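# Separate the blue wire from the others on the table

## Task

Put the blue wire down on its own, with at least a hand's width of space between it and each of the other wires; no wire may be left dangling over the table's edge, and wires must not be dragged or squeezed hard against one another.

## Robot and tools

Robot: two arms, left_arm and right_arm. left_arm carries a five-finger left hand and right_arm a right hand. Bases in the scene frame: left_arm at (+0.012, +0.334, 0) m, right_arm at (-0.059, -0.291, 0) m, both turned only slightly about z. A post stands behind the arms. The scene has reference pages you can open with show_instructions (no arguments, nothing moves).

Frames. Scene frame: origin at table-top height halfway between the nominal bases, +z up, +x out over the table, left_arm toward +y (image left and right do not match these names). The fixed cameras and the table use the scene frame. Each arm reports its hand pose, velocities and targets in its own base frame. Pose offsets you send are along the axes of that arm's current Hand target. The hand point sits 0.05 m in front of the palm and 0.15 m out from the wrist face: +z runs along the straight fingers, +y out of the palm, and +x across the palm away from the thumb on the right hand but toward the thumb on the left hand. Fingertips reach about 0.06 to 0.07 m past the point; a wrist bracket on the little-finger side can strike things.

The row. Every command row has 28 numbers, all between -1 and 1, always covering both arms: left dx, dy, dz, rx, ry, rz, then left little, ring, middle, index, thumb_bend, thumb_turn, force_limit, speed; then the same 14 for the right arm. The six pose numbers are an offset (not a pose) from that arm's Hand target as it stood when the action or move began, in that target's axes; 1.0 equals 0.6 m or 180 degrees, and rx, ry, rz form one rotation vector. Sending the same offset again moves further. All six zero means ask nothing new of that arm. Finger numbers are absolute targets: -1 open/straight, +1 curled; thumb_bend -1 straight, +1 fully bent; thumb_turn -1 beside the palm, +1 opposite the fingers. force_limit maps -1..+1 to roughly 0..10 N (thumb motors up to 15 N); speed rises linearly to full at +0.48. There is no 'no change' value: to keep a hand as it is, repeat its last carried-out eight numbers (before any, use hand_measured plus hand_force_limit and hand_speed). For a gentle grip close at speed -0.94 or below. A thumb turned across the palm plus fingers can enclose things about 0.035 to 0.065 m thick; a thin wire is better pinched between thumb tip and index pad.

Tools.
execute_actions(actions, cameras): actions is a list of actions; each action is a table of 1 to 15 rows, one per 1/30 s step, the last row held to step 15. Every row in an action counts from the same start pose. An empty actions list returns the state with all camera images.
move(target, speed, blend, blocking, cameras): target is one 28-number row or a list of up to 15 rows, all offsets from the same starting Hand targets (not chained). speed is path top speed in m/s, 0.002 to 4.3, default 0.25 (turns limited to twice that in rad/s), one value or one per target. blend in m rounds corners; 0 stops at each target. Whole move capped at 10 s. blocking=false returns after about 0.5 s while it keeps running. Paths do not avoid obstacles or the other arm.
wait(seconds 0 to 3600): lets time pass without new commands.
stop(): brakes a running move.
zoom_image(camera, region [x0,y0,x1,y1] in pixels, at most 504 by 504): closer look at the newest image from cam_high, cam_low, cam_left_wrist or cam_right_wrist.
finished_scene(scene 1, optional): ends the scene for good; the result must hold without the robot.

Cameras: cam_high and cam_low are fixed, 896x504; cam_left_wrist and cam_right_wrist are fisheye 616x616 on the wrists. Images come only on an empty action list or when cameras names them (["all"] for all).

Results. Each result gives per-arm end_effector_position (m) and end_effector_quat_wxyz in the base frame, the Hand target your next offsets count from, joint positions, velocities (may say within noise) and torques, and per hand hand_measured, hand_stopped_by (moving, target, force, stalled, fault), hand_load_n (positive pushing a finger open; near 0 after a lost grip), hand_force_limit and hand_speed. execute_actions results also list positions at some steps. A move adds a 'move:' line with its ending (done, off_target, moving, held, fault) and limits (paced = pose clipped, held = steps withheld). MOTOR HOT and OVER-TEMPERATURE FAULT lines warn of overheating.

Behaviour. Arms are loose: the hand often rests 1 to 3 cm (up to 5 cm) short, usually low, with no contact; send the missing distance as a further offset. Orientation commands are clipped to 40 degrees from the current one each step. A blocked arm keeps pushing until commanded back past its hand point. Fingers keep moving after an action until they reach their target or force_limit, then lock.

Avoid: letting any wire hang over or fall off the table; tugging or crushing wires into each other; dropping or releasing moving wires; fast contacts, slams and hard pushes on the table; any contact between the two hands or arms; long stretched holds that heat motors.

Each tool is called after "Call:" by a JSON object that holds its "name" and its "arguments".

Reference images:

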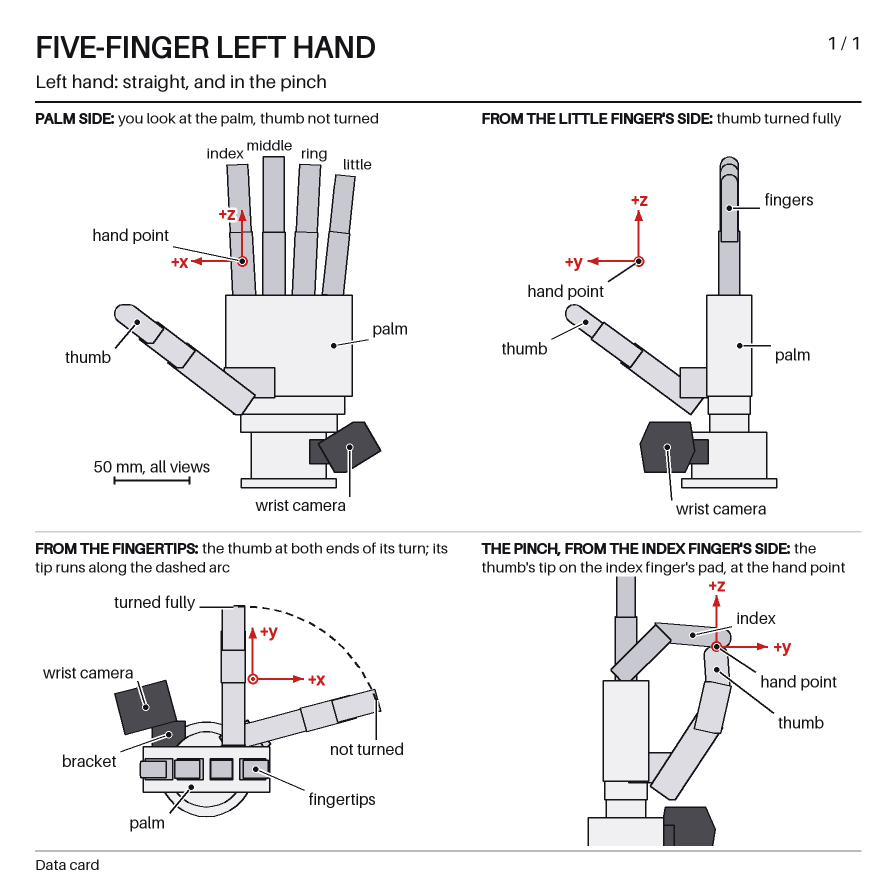

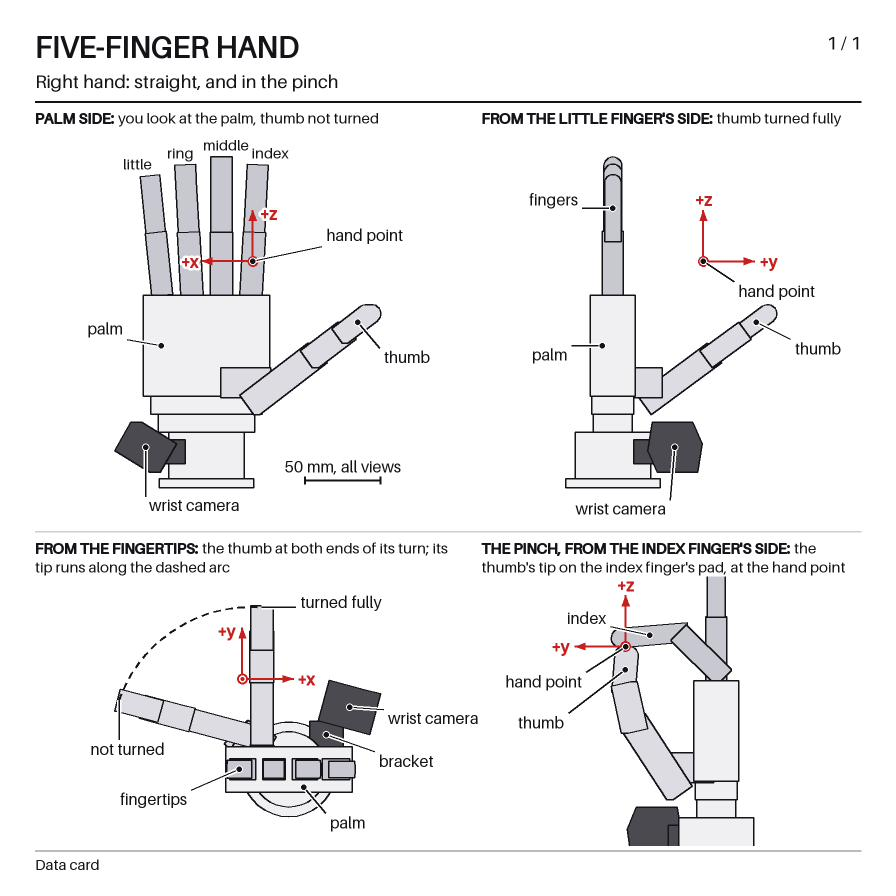

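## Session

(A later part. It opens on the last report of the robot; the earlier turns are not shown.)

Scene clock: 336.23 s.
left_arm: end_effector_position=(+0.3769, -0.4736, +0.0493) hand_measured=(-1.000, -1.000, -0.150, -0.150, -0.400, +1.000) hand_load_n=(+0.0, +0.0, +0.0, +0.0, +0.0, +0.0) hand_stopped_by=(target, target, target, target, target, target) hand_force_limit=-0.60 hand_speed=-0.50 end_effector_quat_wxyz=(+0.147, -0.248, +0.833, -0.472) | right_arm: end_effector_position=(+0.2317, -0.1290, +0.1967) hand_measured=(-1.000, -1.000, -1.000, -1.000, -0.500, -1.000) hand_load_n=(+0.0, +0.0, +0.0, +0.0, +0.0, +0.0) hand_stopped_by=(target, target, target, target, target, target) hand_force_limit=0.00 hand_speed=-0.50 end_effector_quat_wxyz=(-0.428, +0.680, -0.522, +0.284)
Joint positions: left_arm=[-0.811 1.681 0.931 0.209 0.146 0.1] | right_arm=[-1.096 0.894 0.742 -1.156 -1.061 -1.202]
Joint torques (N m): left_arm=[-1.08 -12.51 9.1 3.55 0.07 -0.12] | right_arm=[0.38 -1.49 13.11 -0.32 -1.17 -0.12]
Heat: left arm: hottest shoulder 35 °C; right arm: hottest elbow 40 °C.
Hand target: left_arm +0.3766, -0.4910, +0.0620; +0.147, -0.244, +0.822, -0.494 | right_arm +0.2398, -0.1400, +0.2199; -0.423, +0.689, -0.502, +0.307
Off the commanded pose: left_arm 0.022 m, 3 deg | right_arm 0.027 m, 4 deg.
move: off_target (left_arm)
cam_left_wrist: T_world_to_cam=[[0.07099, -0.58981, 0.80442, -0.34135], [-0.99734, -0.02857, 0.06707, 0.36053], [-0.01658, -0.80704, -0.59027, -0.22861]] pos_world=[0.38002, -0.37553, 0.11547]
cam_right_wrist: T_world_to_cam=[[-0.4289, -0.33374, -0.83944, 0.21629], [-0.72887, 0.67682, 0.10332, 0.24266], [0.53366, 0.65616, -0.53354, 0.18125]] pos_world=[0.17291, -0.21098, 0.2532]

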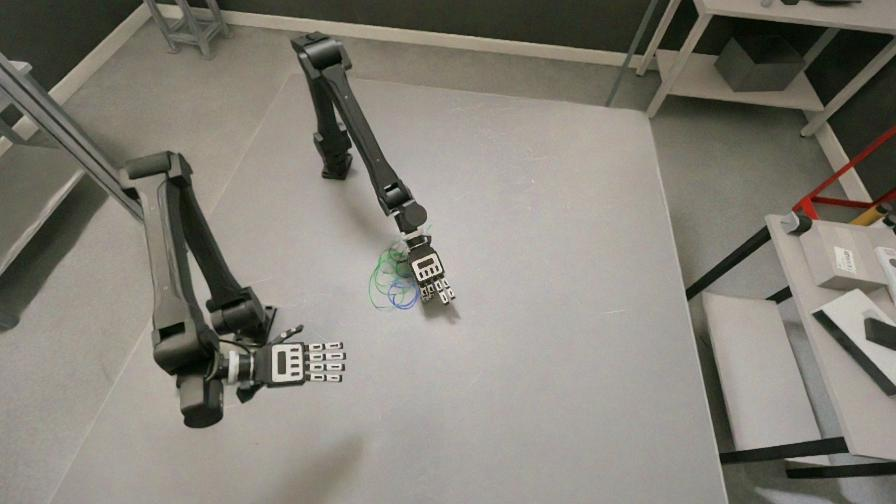

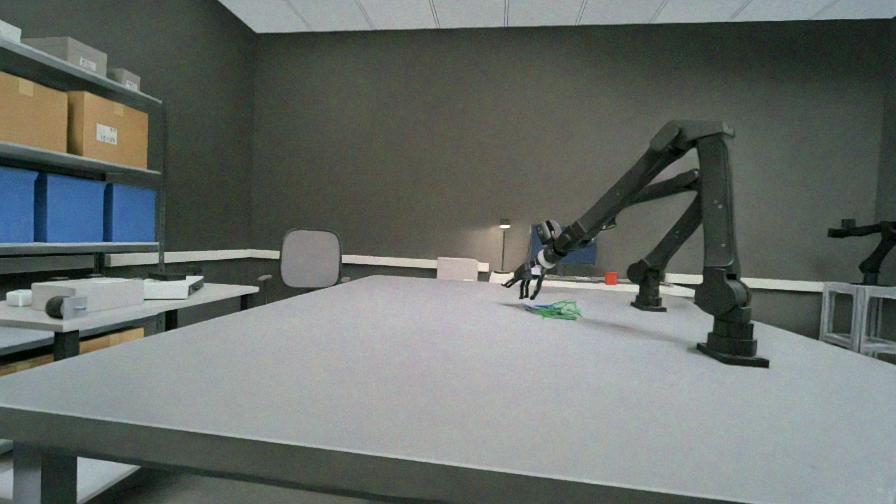

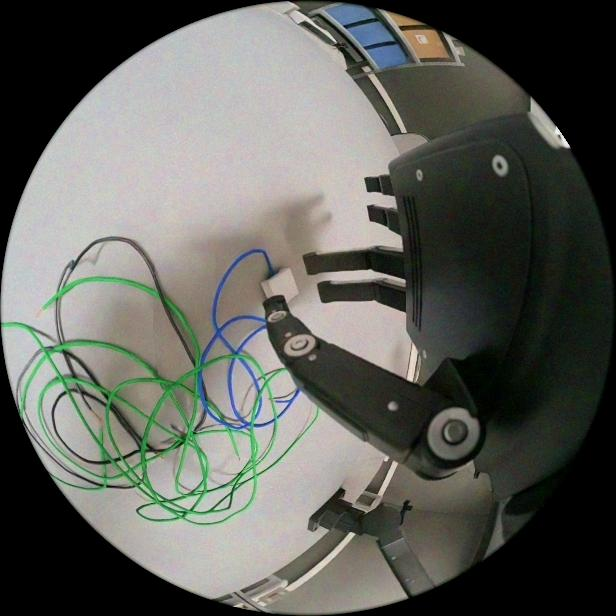

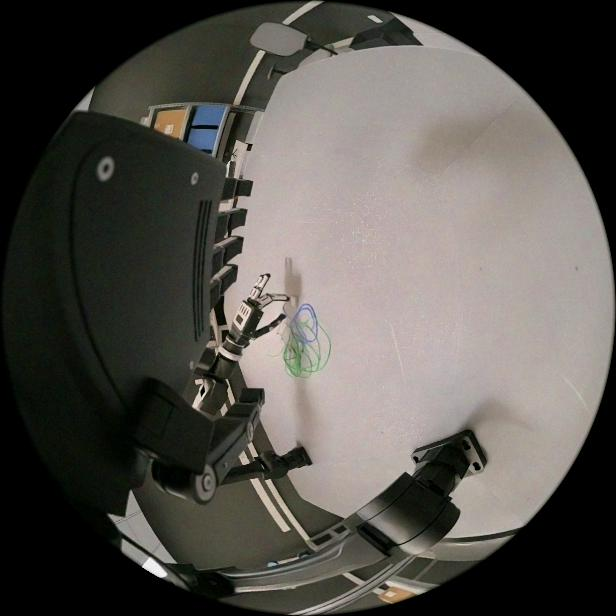

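Call:
{"name": "move", "arguments": {"target": [-0.0006,0.0167,0.0467,0,0,0,-1,-1,-0.15,-0.15,-0.4,1,-0.6,-0.5,0,0,0,0,0,0,-1,-1,-1,-1,-0.5,-1,0,-0.5], "speed": 0.06, "cameras": ["cam_left_wrist","cam_low"]}}

Call:
{"name": "zoom_image", "arguments": {"camera": "cam_left_wrist", "region": [150, 200, 430, 420]}}

Call:
{"name": "zoom_image", "arguments": {"camera": "cam_low", "region": [490, 250, 610, 340]}}

Scene clock: 377.30 s.
left_arm: end_effector_position=(+0.3827, -0.4819, +0.0261) hand_measured=(-1.000, -1.000, -0.150, -0.150, -0.400, +1.000) hand_load_n=(+0.0, +0.0, +0.0, +0.0, +0.0, +0.0) hand_stopped_by=(target, target, target, target, target, target) hand_force_limit=-0.60 hand_speed=-0.50 end_effector_quat_wxyz=(+0.145, -0.253, +0.833, -0.471) | right_arm: end_effector_position=(+0.2317, -0.1290, +0.1967) hand_measured=(-1.000, -1.000, -1.000, -1.000, -0.500, -1.000) hand_load_n=(+0.0, +0.0, +0.0, +0.0, +0.0, -0.5) hand_stopped_by=(target, target, target, target, target, target) hand_force_limit=0.00 hand_speed=-0.50 end_effector_quat_wxyz=(-0.428, +0.680, -0.522, +0.284)
Joint positions: left_arm=[-0.814 1.749 0.946 0.256 0.14 0.088] | right_arm=[-1.096 0.894 0.742 -1.156 -1.061 -1.202]
Joint torques (N m): left_arm=[-1.38 -12.16 11.21 3.43 0.08 -0.13] | right_arm=[0.44 -1.44 13.12 -0.31 -1.17 -0.12]
Heat: left arm: hottest shoulder 36 °C; right arm: hottest elbow 40 °C.
Hand target: left_arm +0.3878, -0.5076, +0.0400; +0.147, -0.244, +0.822, -0.494 | right_arm +0.2398, -0.1400, +0.2199; -0.423, +0.689, -0.502, +0.307
Off the commanded pose: left_arm 0.030 m, 3 deg | right_arm 0.027 m, 4 deg.
move: off_target (left_arm)
cam_left_wrist: T_world_to_cam=[[0.0837, -0.58886, 0.80389, -0.33234], [-0.99637, -0.03698, 0.07666, 0.36297], [-0.01541, -0.80739, -0.58982, -0.24951]] pos_world=[0.38563, -0.38373, 0.09217]
Images, in order (width x height): cam_low 896x504, cam_left_wrist 616x616.

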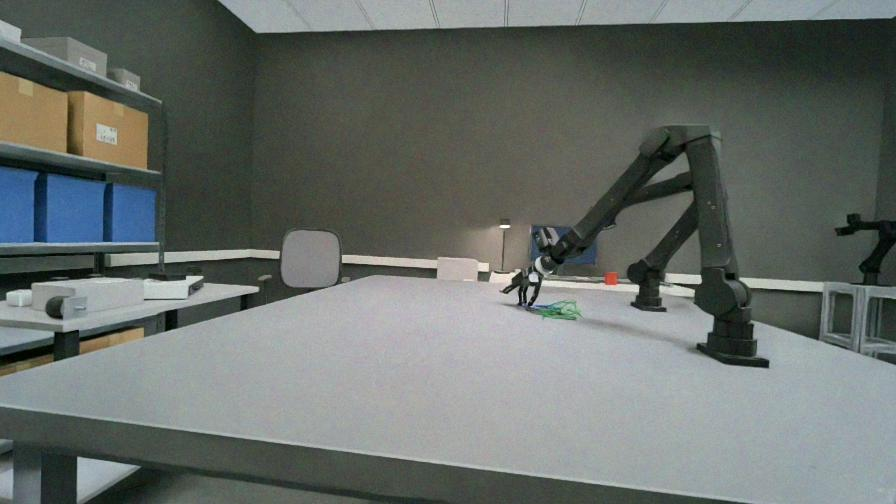

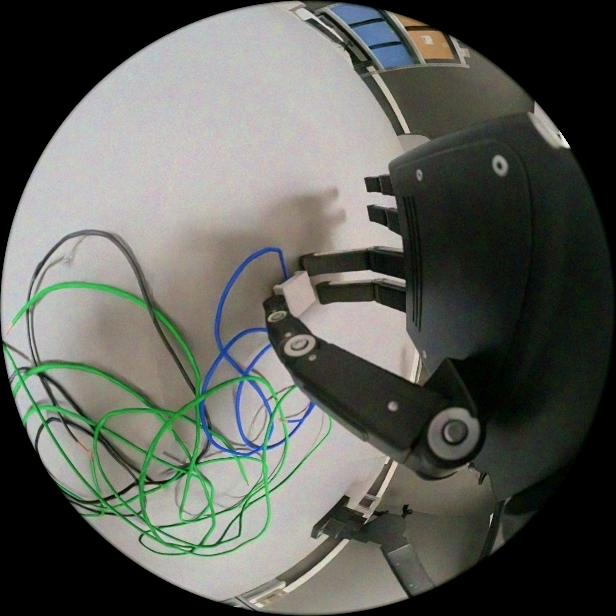

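Scaled by 1.800 from the camera's image (finer frame: 880x880).

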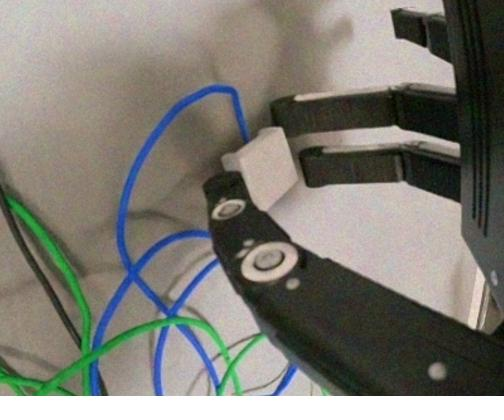

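Scaled by 4.200 from the camera's image (finer frame: 1280x720).

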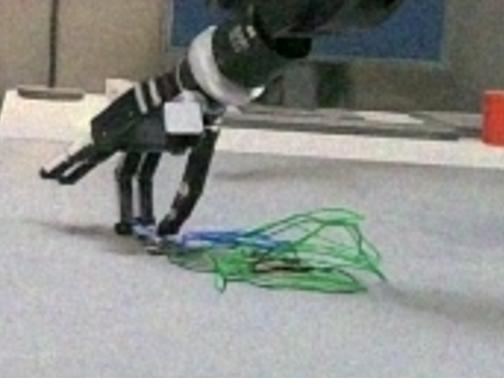

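Call:
{"name": "move", "arguments": {"target": [0.0115,0.0042,0.0275,0,0,0,-1,-1,-0.15,-0.15,-0.4,1,-0.6,-0.5,0,0,0,0,0,0,-1,-1,-1,-1,-0.5,-1,0,-0.5], "speed": 0.04, "cameras": ["cam_left_wrist","cam_low"]}}

Call:
{"name": "zoom_image", "arguments": {"camera": "cam_left_wrist", "region": [210, 200, 350, 350]}}

Call:
{"name": "zoom_image", "arguments": {"camera": "cam_low", "region": [490, 260, 570, 330]}}

Scene clock: 415.97 s.
left_arm: end_effector_position=(+0.3857, -0.4907, +0.0250) hand_measured=(-1.000, -1.000, -0.150, -0.150, -0.400, +1.000) hand_load_n=(+0.0, +0.0, -0.5, +0.0, +2.5, +0.0) hand_stopped_by=(target, target, target, target, target, target) hand_force_limit=-0.60 hand_speed=-0.50 end_effector_quat_wxyz=(+0.150, -0.252, +0.831, -0.473) | right_arm: end_effector_position=(+0.2317, -0.1290, +0.1967) hand_measured=(-1.000, -1.000, -1.000, -1.000, -0.500, -1.000) hand_load_n=(-0.5, +0.0, +0.0, +0.0, +0.0, +0.0) hand_stopped_by=(target, target, target, target, target, target) hand_force_limit=0.00 hand_speed=-0.50 end_effector_quat_wxyz=(-0.428, +0.680, -0.522, +0.284)
Joint positions: left_arm=[-0.825 1.767 0.964 0.265 0.124 0.086] | right_arm=[-1.096 0.894 0.742 -1.156 -1.061 -1.202]
Joint torques (N m): left_arm=[-1.79 -9.99 12.07 3.63 0.04 -0.11] | right_arm=[0.38 -1.49 13.12 -0.31 -1.17 -0.12]
Heat: left arm: hottest elbow 36 °C; right arm: hottest elbow 41 °C.
Hand target: left_arm +0.3893, -0.5226, +0.0301; +0.147, -0.244, +0.822, -0.494 | right_arm +0.2398, -0.1400, +0.2199; -0.423, +0.689, -0.502, +0.307
Off the commanded pose: left_arm 0.032 m, 3 deg | right_arm 0.027 m, 4 deg.
move: off_target (left_arm)
cam_left_wrist: T_world_to_cam=[[0.07668, -0.58696, 0.80597, -0.33338], [-0.99704, -0.04, 0.06573, 0.36479], [-0.00635, -0.80863, -0.58829, -0.26135]] pos_world=[0.38762, -0.39243, 0.09097]
Images, in order (width x height): cam_low 896x504, cam_left_wrist 616x616.

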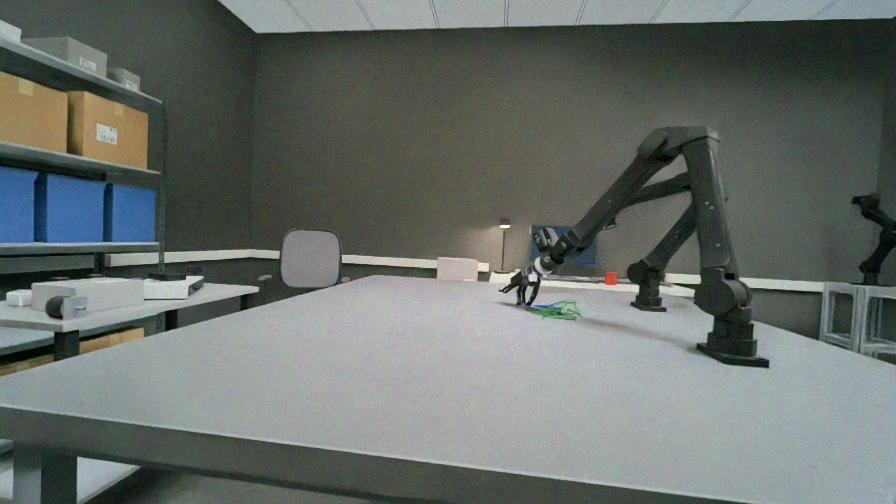

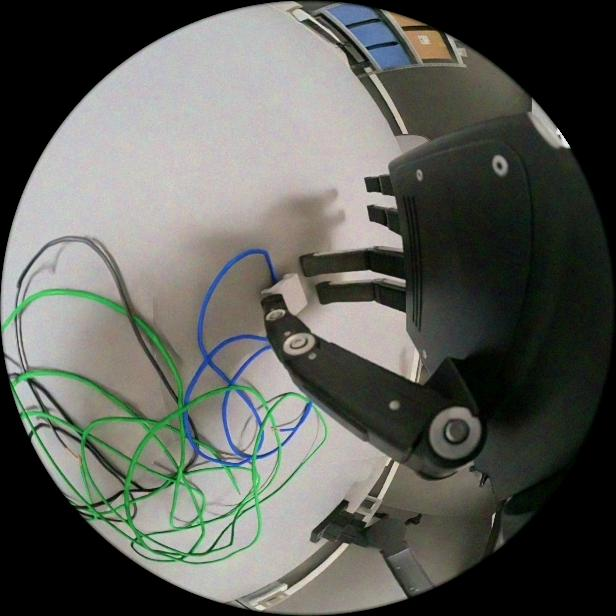

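Scaled by 3.360 from the camera's image (finer frame: 880x880).

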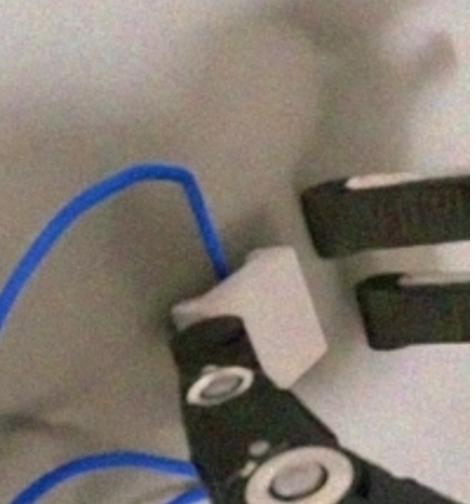

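Scaled by 6.300 from the camera's image (finer frame: 1280x720).

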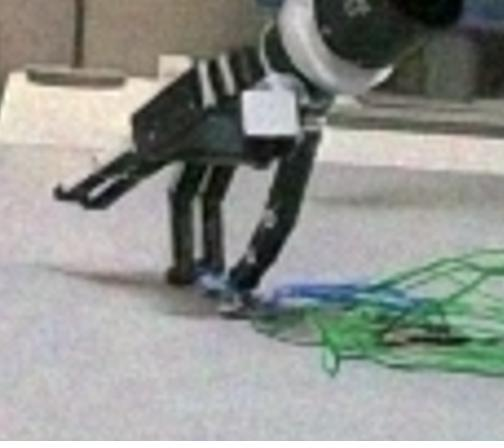

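Call:
{"name": "move", "arguments": {"target": [[0,-0.0368,-0.0196,0,0,0,-1,-1,-0.15,-0.15,-0.4,1,-0.6,-0.5,0,0,0,0,0,0,-1,-1,-1,-1,-0.5,-1,0,-0.5],[-0.0098,-0.0423,-0.0233,-0.05,0,0,-1,-1,-0.15,-0.15,-0.7,1,-0.6,-0.5,0,0,0,0,0,0,-1,-1,-1,-1,-0.5,-1,0,-0.5]], "speed": 0.04, "cameras": ["cam_left_wrist","cam_low"]}}

Call:
{"name": "zoom_image", "arguments": {"camera": "cam_left_wrist", "region": [210, 200, 350, 350]}}

Call:
{"name": "zoom_image", "arguments": {"camera": "cam_low", "region": [490, 260, 570, 330]}}

Scene clock: 444.67 s.
left_arm: end_effector_position=(+0.3888, -0.5000, +0.0421) hand_measured=(-1.000, -1.000, -0.150, -0.150, -0.700, +1.000) hand_load_n=(+0.0, +0.0, +0.0, +0.0, -0.5, +0.0) hand_stopped_by=(target, target, target, target, target, target) hand_force_limit=-0.60 hand_speed=-0.50 end_effector_quat_wxyz=(+0.125, -0.264, +0.861, -0.416) | right_arm: end_effector_position=(+0.2317, -0.1290, +0.1967) hand_measured=(-1.000, -1.000, -1.000, -1.000, -0.500, -1.000) hand_load_n=(+0.0, +0.0, +0.0, +0.0, +0.0, -0.5) hand_stopped_by=(target, target, target, target, target, target) hand_force_limit=0.00 hand_speed=-0.50 end_effector_quat_wxyz=(-0.428, +0.680, -0.522, +0.284)
Joint positions: left_arm=[-0.834 1.766 1.112 -0.023 0.115 0.086] | right_arm=[-1.096 0.894 0.742 -1.156 -1.061 -1.202]
Joint torques (N m): left_arm=[-0.91 -14.1 12.7 1.11 0.07 0.08] | right_arm=[0.38 -1.44 13.11 -0.31 -1.17 -0.13]
Heat: left arm: hottest elbow 38 °C; right arm: hottest elbow 41 °C.
Hand target: left_arm +0.3940, -0.5190, +0.0590; +0.127, -0.254, +0.858, -0.428 | right_arm +0.2398, -0.1400, +0.2199; -0.423, +0.689, -0.502, +0.307
Off the commanded pose: left_arm 0.026 m, 2 deg | right_arm 0.027 m, 4 deg.
move: off_target (left_arm); target 2's new numbers were sent with left_arm's hand 0.026 m and 2 deg from that target
cam_left_wrist: T_world_to_cam=[[0.1452, -0.669, 0.72894, -0.41733], [-0.9873, -0.04996, 0.15082, 0.35406], [-0.06448, -0.74158, -0.66776, -0.19935]] pos_world=[0.39731, -0.40933, 0.11769]
Images, in order (width x height): cam_low 896x504, cam_left_wrist 616x616.

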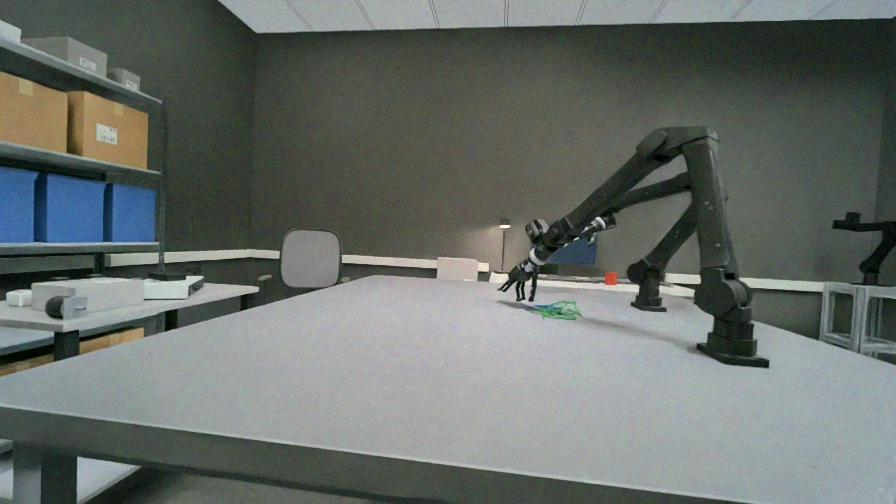

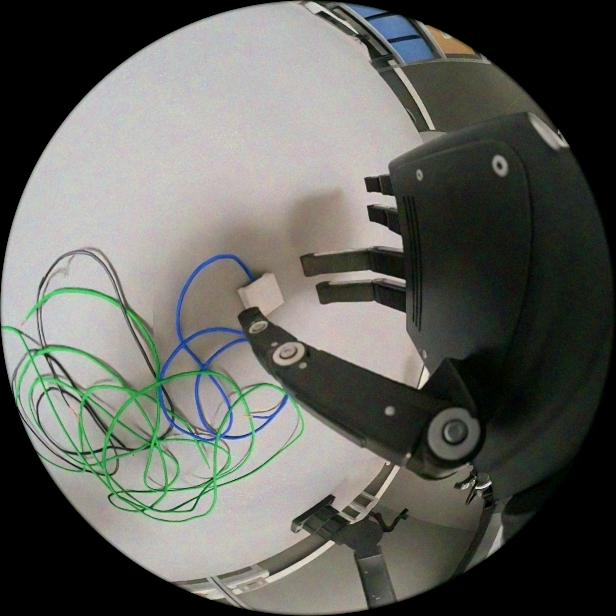

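Scaled by 3.360 from the camera's image (finer frame: 880x880).

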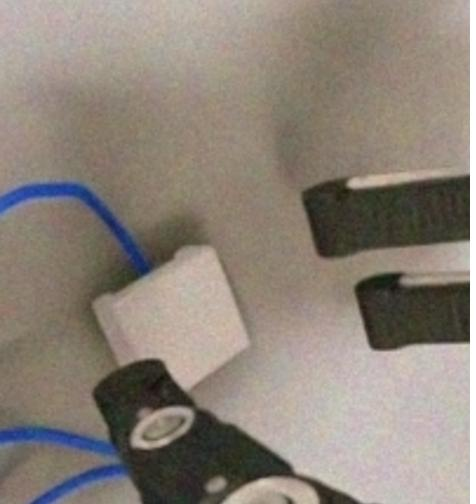

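Scaled by 6.300 from the camera's image (finer frame: 1280x720).

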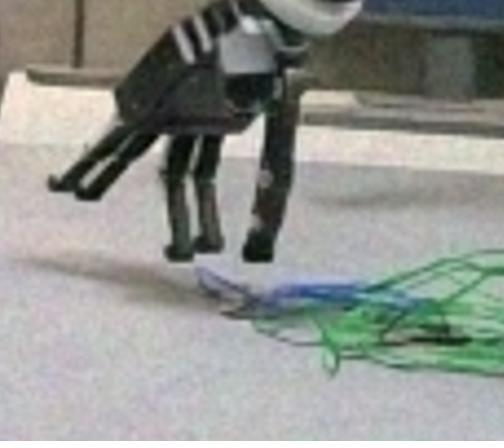

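Call:
{"name": "move", "arguments": {"target": [-0.0052,0.0272,0.0083,-0.036,0,0,-1,-1,-0.15,-0.15,-0.7,1,-0.6,-0.5,0,0,0,0,0,0,-1,-1,-1,-1,-0.5,-1,0,-0.5], "speed": 0.04, "cameras": ["cam_left_wrist","cam_low"]}}

Call:
{"name": "zoom_image", "arguments": {"camera": "cam_left_wrist", "region": [210, 200, 350, 350]}}

Call:
{"name": "zoom_image", "arguments": {"camera": "cam_low", "region": [490, 260, 570, 330]}}

Scene clock: 504.77 s.
left_arm: end_effector_position=(+0.3866, -0.4950, +0.0316) hand_measured=(-1.000, -1.000, -0.150, -0.150, -0.700, +1.000) hand_load_n=(-0.5, +0.0, +0.0, +0.0, +0.0, +0.0) hand_stopped_by=(target, target, target, target, target, target) hand_force_limit=-0.60 hand_speed=-0.50 end_effector_quat_wxyz=(+0.109, -0.276, +0.880, -0.371) | right_arm: end_effector_position=(+0.2317, -0.1290, +0.1967) hand_measured=(-1.000, -1.000, -1.000, -1.000, -0.500, -1.000) hand_load_n=(+0.0, +0.0, +0.0, +0.0, +0.0, +0.0) hand_stopped_by=(target, target, target, target, target, target) hand_force_limit=0.00 hand_speed=-0.50 end_effector_quat_wxyz=(-0.428, +0.680, -0.522, +0.284)
Joint positions: left_arm=[-0.834 1.795 1.175 -0.163 0.106 0.086] | right_arm=[-1.096 0.894 0.742 -1.156 -1.061 -1.202]
Joint torques (N m): left_arm=[-0.44 -13.63 12.96 0.95 0.07 0.11] | right_arm=[0.38 -1.49 13.12 -0.32 -1.17 -0.13]
Heat: left arm: hottest elbow 40 °C; right arm: hottest elbow 41 °C.
Hand target: left_arm +0.3934, -0.5124, +0.0430; +0.112, -0.261, +0.881, -0.379 | right_arm +0.2398, -0.1400, +0.2199; -0.423, +0.689, -0.502, +0.307
Off the commanded pose: left_arm 0.022 m, 2 deg | right_arm 0.027 m, 4 deg.
move: off_target (left_arm)
cam_left_wrist: T_world_to_cam=[[0.19621, -0.72518, 0.66001, -0.45124], [-0.97483, -0.0716, 0.21114, 0.33622], [-0.10586, -0.68483, -0.72098, -0.15706]] pos_world=[0.39967, -0.41072, 0.1136]
Images, in order (width x height): cam_low 896x504, cam_left_wrist 616x616.

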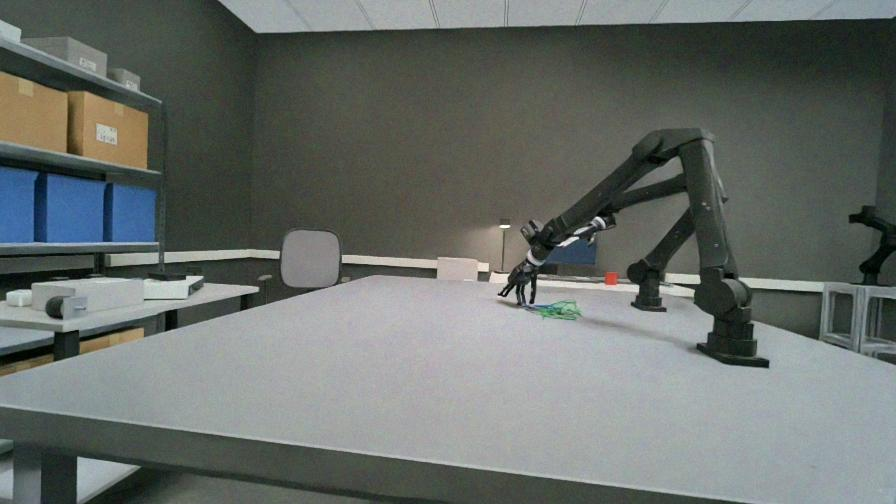

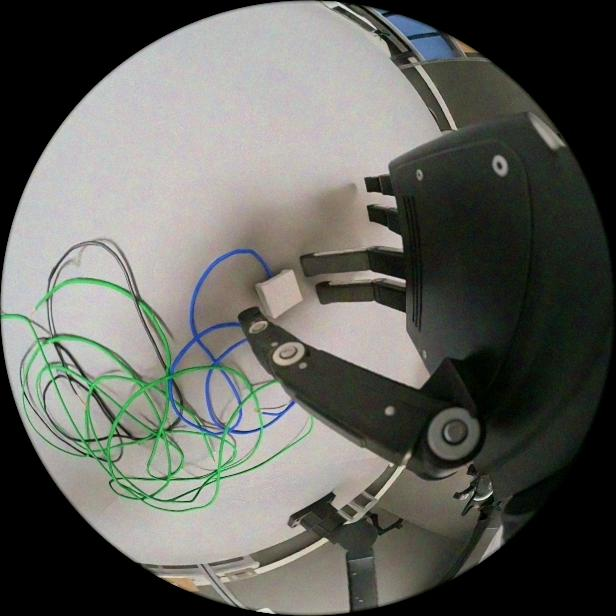

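Scaled by 3.360 from the camera's image (finer frame: 880x880).

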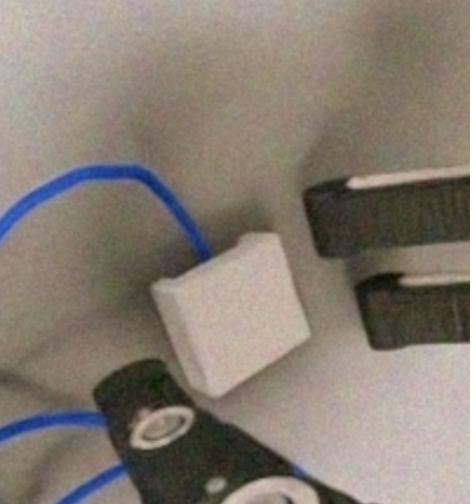

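Scaled by 6.300 from the camera's image (finer frame: 1280x720).

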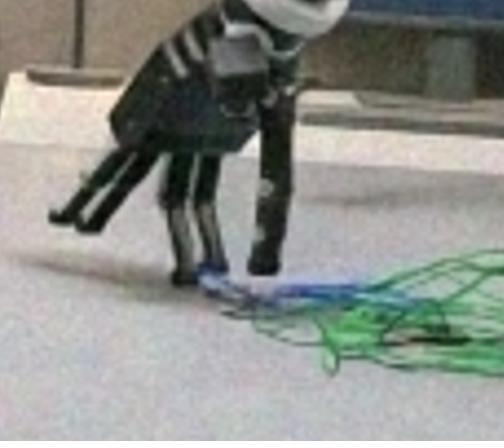

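Call:
{"name": "move", "arguments": {"target": [0,0.0122,0.0162,0,0,0,-1,-1,-0.15,-0.15,-0.7,1,-0.6,-0.5,0,0,0,0,0,0,-1,-1,-1,-1,-0.5,-1,0,-0.5], "speed": 0.03, "cameras": ["cam_left_wrist","cam_low"]}}

Call:
{"name": "zoom_image", "arguments": {"camera": "cam_left_wrist", "region": [210, 200, 350, 350]}}

Call:
{"name": "zoom_image", "arguments": {"camera": "cam_low", "region": [490, 260, 570, 330]}}

Scene clock: 521.77 s.
left_arm: end_effector_position=(+0.3870, -0.4959, +0.0312) hand_measured=(-1.000, -1.000, -0.150, -0.150, -0.700, +1.000) hand_load_n=(+0.0, +0.0, -2.5, +0.0, +0.0, +0.0) hand_stopped_by=(target, target, target, target, target, target) hand_force_limit=-0.60 hand_speed=-0.50 end_effector_quat_wxyz=(+0.108, -0.275, +0.880, -0.371) | right_arm: end_effector_position=(+0.2317, -0.1290, +0.1967) hand_measured=(-1.000, -1.000, -1.000, -1.000, -0.500, -1.000) hand_load_n=(+0.0, +0.0, +0.0, +0.0, +0.0, +0.0) hand_stopped_by=(target, target, target, target, target, target) hand_force_limit=0.00 hand_speed=-0.50 end_effector_quat_wxyz=(-0.428, +0.680, -0.522, +0.284)
Joint positions: left_arm=[-0.834 1.798 1.178 -0.163 0.107 0.086] | right_arm=[-1.096 0.894 0.742 -1.156 -1.061 -1.202]
Joint torques (N m): left_arm=[-0.38 -11.99 12.22 2.09 0.02 0.13] | right_arm=[0.44 -1.44 13.12 -0.31 -1.17 -0.12]
Heat: left arm: hottest elbow 39 °C; right arm: hottest elbow 41 °C.
Hand target: left_arm +0.3945, -0.5141, +0.0310; +0.112, -0.261, +0.881, -0.379 | right_arm +0.2398, -0.1400, +0.2199; -0.423, +0.689, -0.502, +0.307
Off the commanded pose: left_arm 0.020 m, 2 deg | right_arm 0.027 m, 4 deg.
move: off_target (left_arm)
cam_left_wrist: T_world_to_cam=[[0.19594, -0.72492, 0.66037, -0.45153], [-0.97473, -0.07032, 0.21202, 0.33733], [-0.10726, -0.68523, -0.72038, -0.15763]] pos_world=[0.40037, -0.41162, 0.1131]
Images, in order (width x height): cam_low 896x504, cam_left_wrist 616x616.

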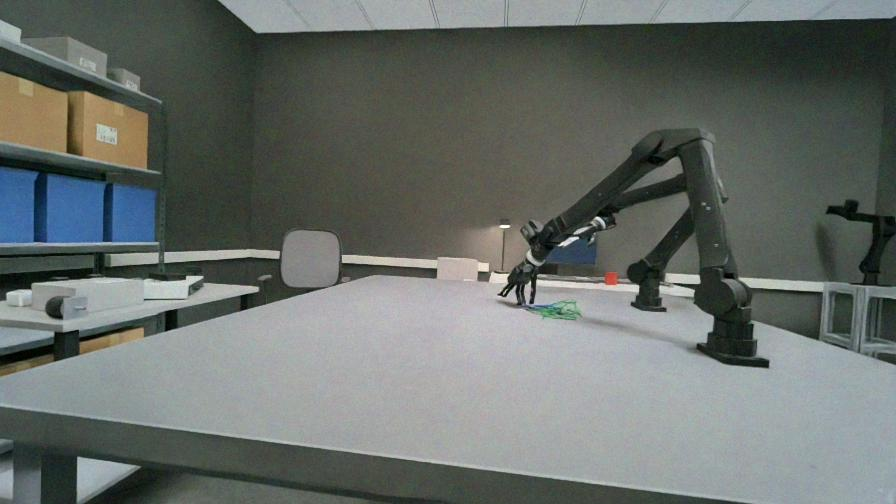

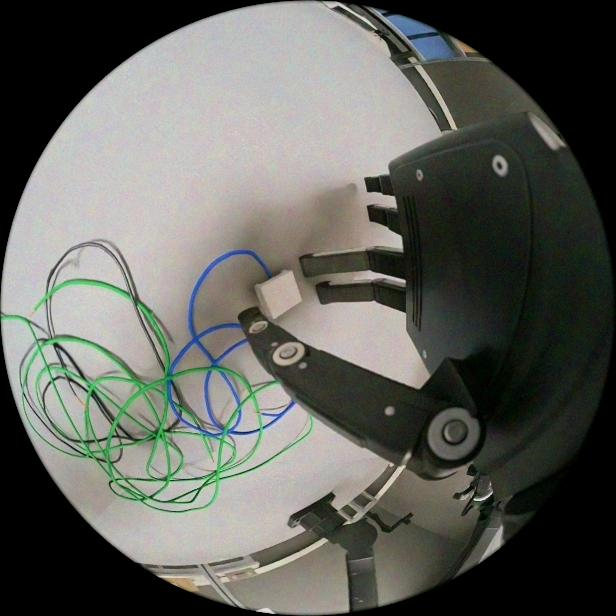

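Scaled by 3.360 from the camera's image (finer frame: 880x880).

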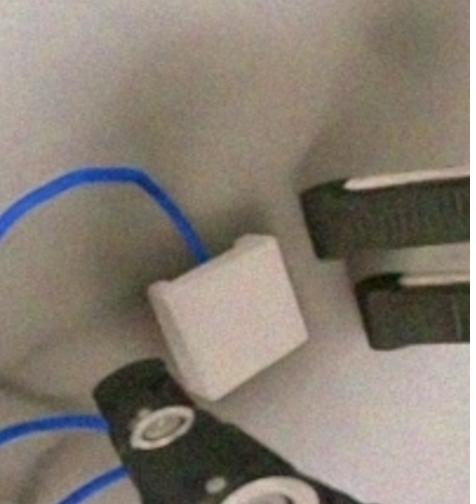

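Scaled by 6.300 from the camera's image (finer frame: 1280x720).

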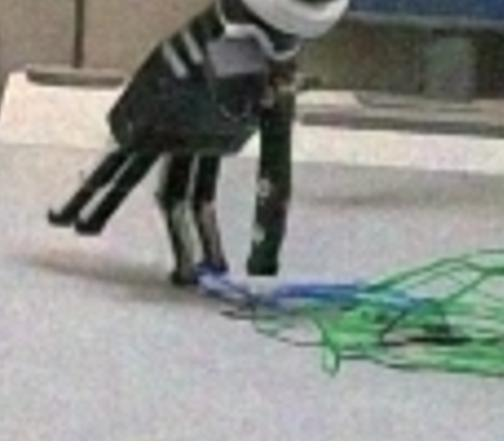

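Call:
{"name": "move", "arguments": {"target": [[0,-0.0302,-0.0287,0,0,0,-1,-1,-0.15,-0.15,-0.7,1,-0.6,-0.5,0,0,0,0,0,0,-1,-1,-1,-1,-0.5,-1,0,-0.5],[-0.0123,-0.0277,-0.029,0,-0.0605,-0.0574,-1,-1,-1,-0.15,-0.7,1,-0.6,-0.5,0,0,0,0,0,0,-1,-1,-1,-1,-0.5,-1,0,-0.5]], "speed": 0.05, "cameras": ["cam_left_wrist","cam_low"]}}

Call:
{"name": "zoom_image", "arguments": {"camera": "cam_left_wrist", "region": [210, 200, 350, 350]}}

Scene clock: 562.57 s.
left_arm: end_effector_position=(+0.4020, -0.4927, +0.0359) hand_measured=(-1.000, -1.000, -1.000, -0.150, -0.700, +1.000) hand_load_n=(+0.0, +0.0, +0.0, +0.0, +0.0, +0.0) hand_stopped_by=(target, target, target, target, target, target) hand_force_limit=-0.60 hand_speed=-0.50 end_effector_quat_wxyz=(+0.160, -0.374, +0.846, -0.345) | right_arm: end_effector_position=(+0.2317, -0.1290, +0.1967) hand_measured=(-1.000, -1.000, -1.000, -1.000, -0.500, -1.000) hand_load_n=(+0.0, +0.0, -0.5, +0.0, +0.0, +0.0) hand_stopped_by=(target, target, target, target, target, target) hand_force_limit=0.00 hand_speed=-0.50 end_effector_quat_wxyz=(-0.428, +0.680, -0.522, +0.284)
Joint positions: left_arm=[-0.86 1.793 1.195 -0.196 -0.098 -0.081] | right_arm=[-1.096 0.894 0.742 -1.156 -1.061 -1.202]
Joint torques (N m): left_arm=[-1.14 -15.79 10.51 1.33 -0.05 -0.14] | right_arm=[0.38 -1.49 13.12 -0.31 -1.17 -0.12]
Motor temperatures (°C): left_arm=[28 36 40 26 27 28] | right_arm=[31 29 42 28 29 28]
Heat: left arm: hottest elbow 40 °C; right arm: hottest elbow 42 °C.
Hand target: left_arm +0.4001, -0.5091, +0.0551; +0.161, -0.374, +0.839, -0.361 | right_arm +0.2398, -0.1400, +0.2199; -0.423, +0.689, -0.502, +0.307
Off the commanded pose: left_arm 0.025 m, 2 deg | right_arm 0.027 m, 4 deg.
move: off_target (left_arm); target 2's new numbers were sent with left_arm's hand 0.028 m and 2 deg from that target
cam_left_wrist: T_world_to_cam=[[0.35525, -0.67751, 0.64404, -0.49534], [-0.93264, -0.30343, 0.19524, 0.21993], [0.06314, -0.67001, -0.73966, -0.21075]] pos_world=[0.39439, -0.41007, 0.12019]
Images, in order (width x height): cam_low 896x504, cam_left_wrist 616x616.

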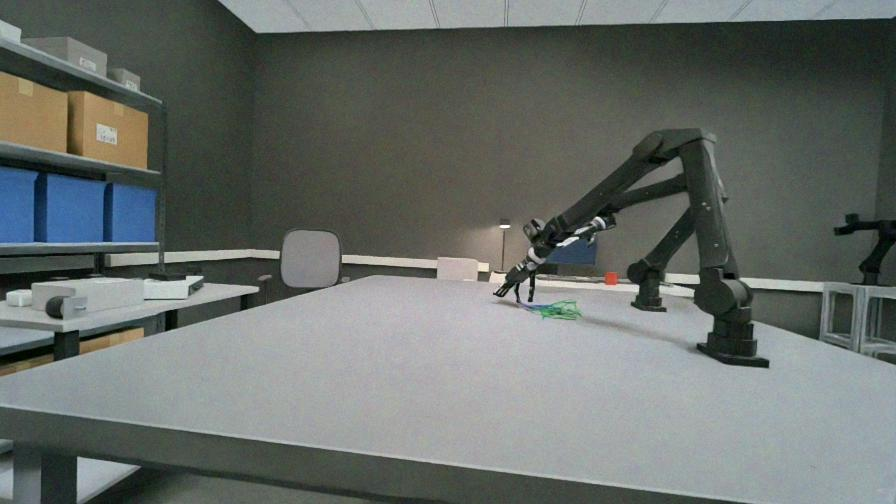

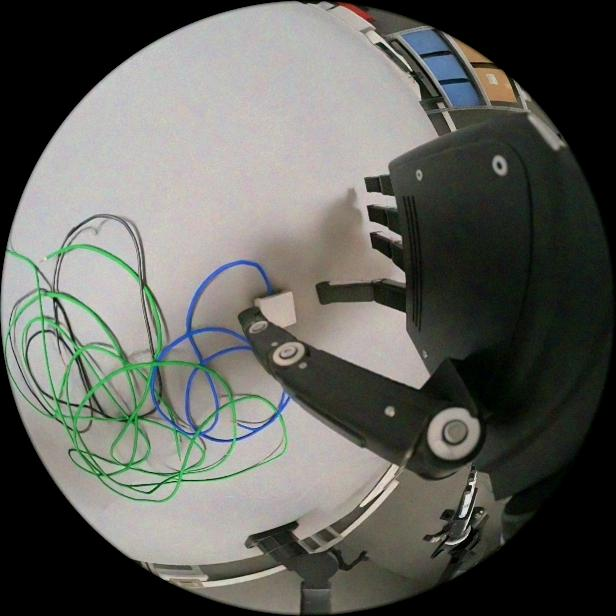

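Scaled by 3.360 from the camera's image (finer frame: 880x880).

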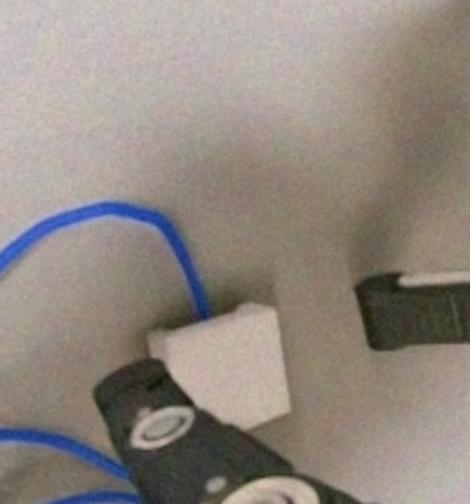

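Call:
{"name": "move", "arguments": {"target": [0.0068,0.0215,0.0042,0,0,0,-1,-1,-1,-0.15,-0.7,1,-0.6,-0.5,0,0,0,0,0,0,-1,-1,-1,-1,-0.5,-1,0,-0.5], "speed": 0.03, "cameras": ["cam_left_wrist","cam_low"]}}

Call:
{"name": "zoom_image", "arguments": {"camera": "cam_left_wrist", "region": [210, 200, 350, 350]}}

Call:
{"name": "zoom_image", "arguments": {"camera": "cam_low", "region": [490, 260, 570, 330]}}

Scene clock: 575.40 s.
left_arm: end_effector_position=(+0.3978, -0.4965, +0.0359) hand_measured=(-1.000, -1.000, -1.000, -0.150, -0.700, +1.000) hand_load_n=(+0.0, +0.0, +0.0, +0.0, +0.0, +0.0) hand_stopped_by=(target, target, target, target, target, target) hand_force_limit=-0.60 hand_speed=-0.50 end_effector_quat_wxyz=(+0.161, -0.373, +0.846, -0.345) | right_arm: end_effector_position=(+0.2317, -0.1290, +0.1967) hand_measured=(-1.000, -1.000, -1.000, -1.000, -0.500, -1.000) hand_load_n=(+0.0, +0.0, +0.0, +0.0, +0.0, -0.5) hand_stopped_by=(target, target, target, target, target, target) hand_force_limit=0.00 hand_speed=-0.50 end_effector_quat_wxyz=(-0.428, +0.680, -0.522, +0.284)
Joint positions: left_arm=[-0.871 1.793 1.195 -0.196 -0.106 -0.087] | right_arm=[-1.096 0.894 0.742 -1.156 -1.061 -1.202]
Joint torques (N m): left_arm=[-0.85 -15.68 7.75 2.81 -0.08 -0.15] | right_arm=[0.38 -1.44 13.12 -0.31 -1.17 -0.13]
Heat: left arm: hottest elbow 40 °C; right arm: hottest elbow 42 °C.
Hand target: left_arm +0.3921, -0.5074, +0.0440; +0.161, -0.374, +0.839, -0.361 | right_arm +0.2398, -0.1400, +0.2199; -0.423, +0.689, -0.502, +0.307
Off the commanded pose: left_arm 0.015 m, 2 deg | right_arm 0.027 m, 4 deg.
move: off_target (left_arm)
cam_left_wrist: T_world_to_cam=[[0.35377, -0.6781, 0.64422, -0.49608], [-0.93318, -0.3026, 0.19394, 0.21548], [0.06343, -0.66978, -0.73984, -0.21302]] pos_world=[0.39009, -0.41387, 0.12019]
Images, in order (width x height): cam_low 896x504, cam_left_wrist 616x616.

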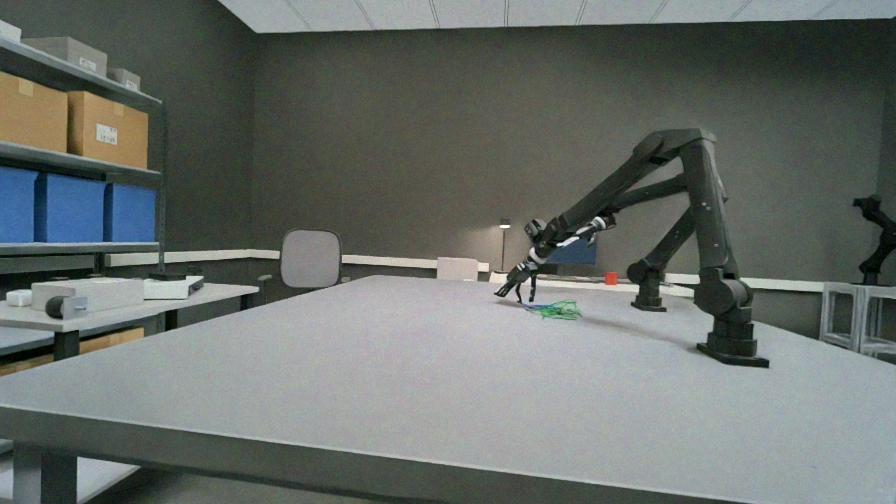

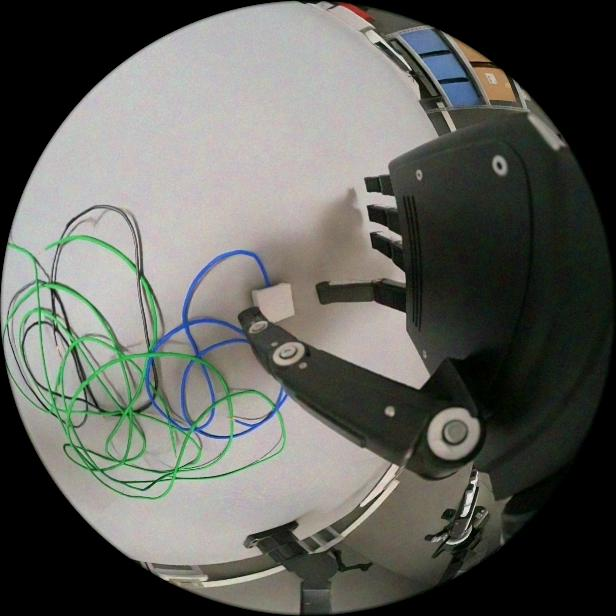

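Scaled by 3.360 from the camera's image (finer frame: 880x880).

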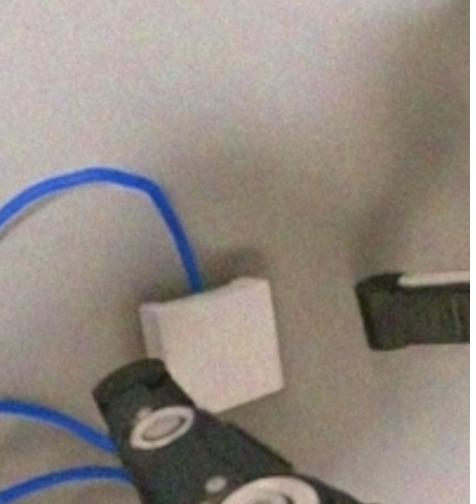

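Scaled by 6.300 from the camera's image (finer frame: 1280x720).

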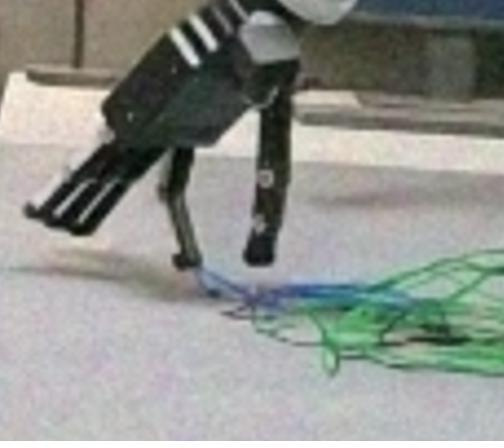

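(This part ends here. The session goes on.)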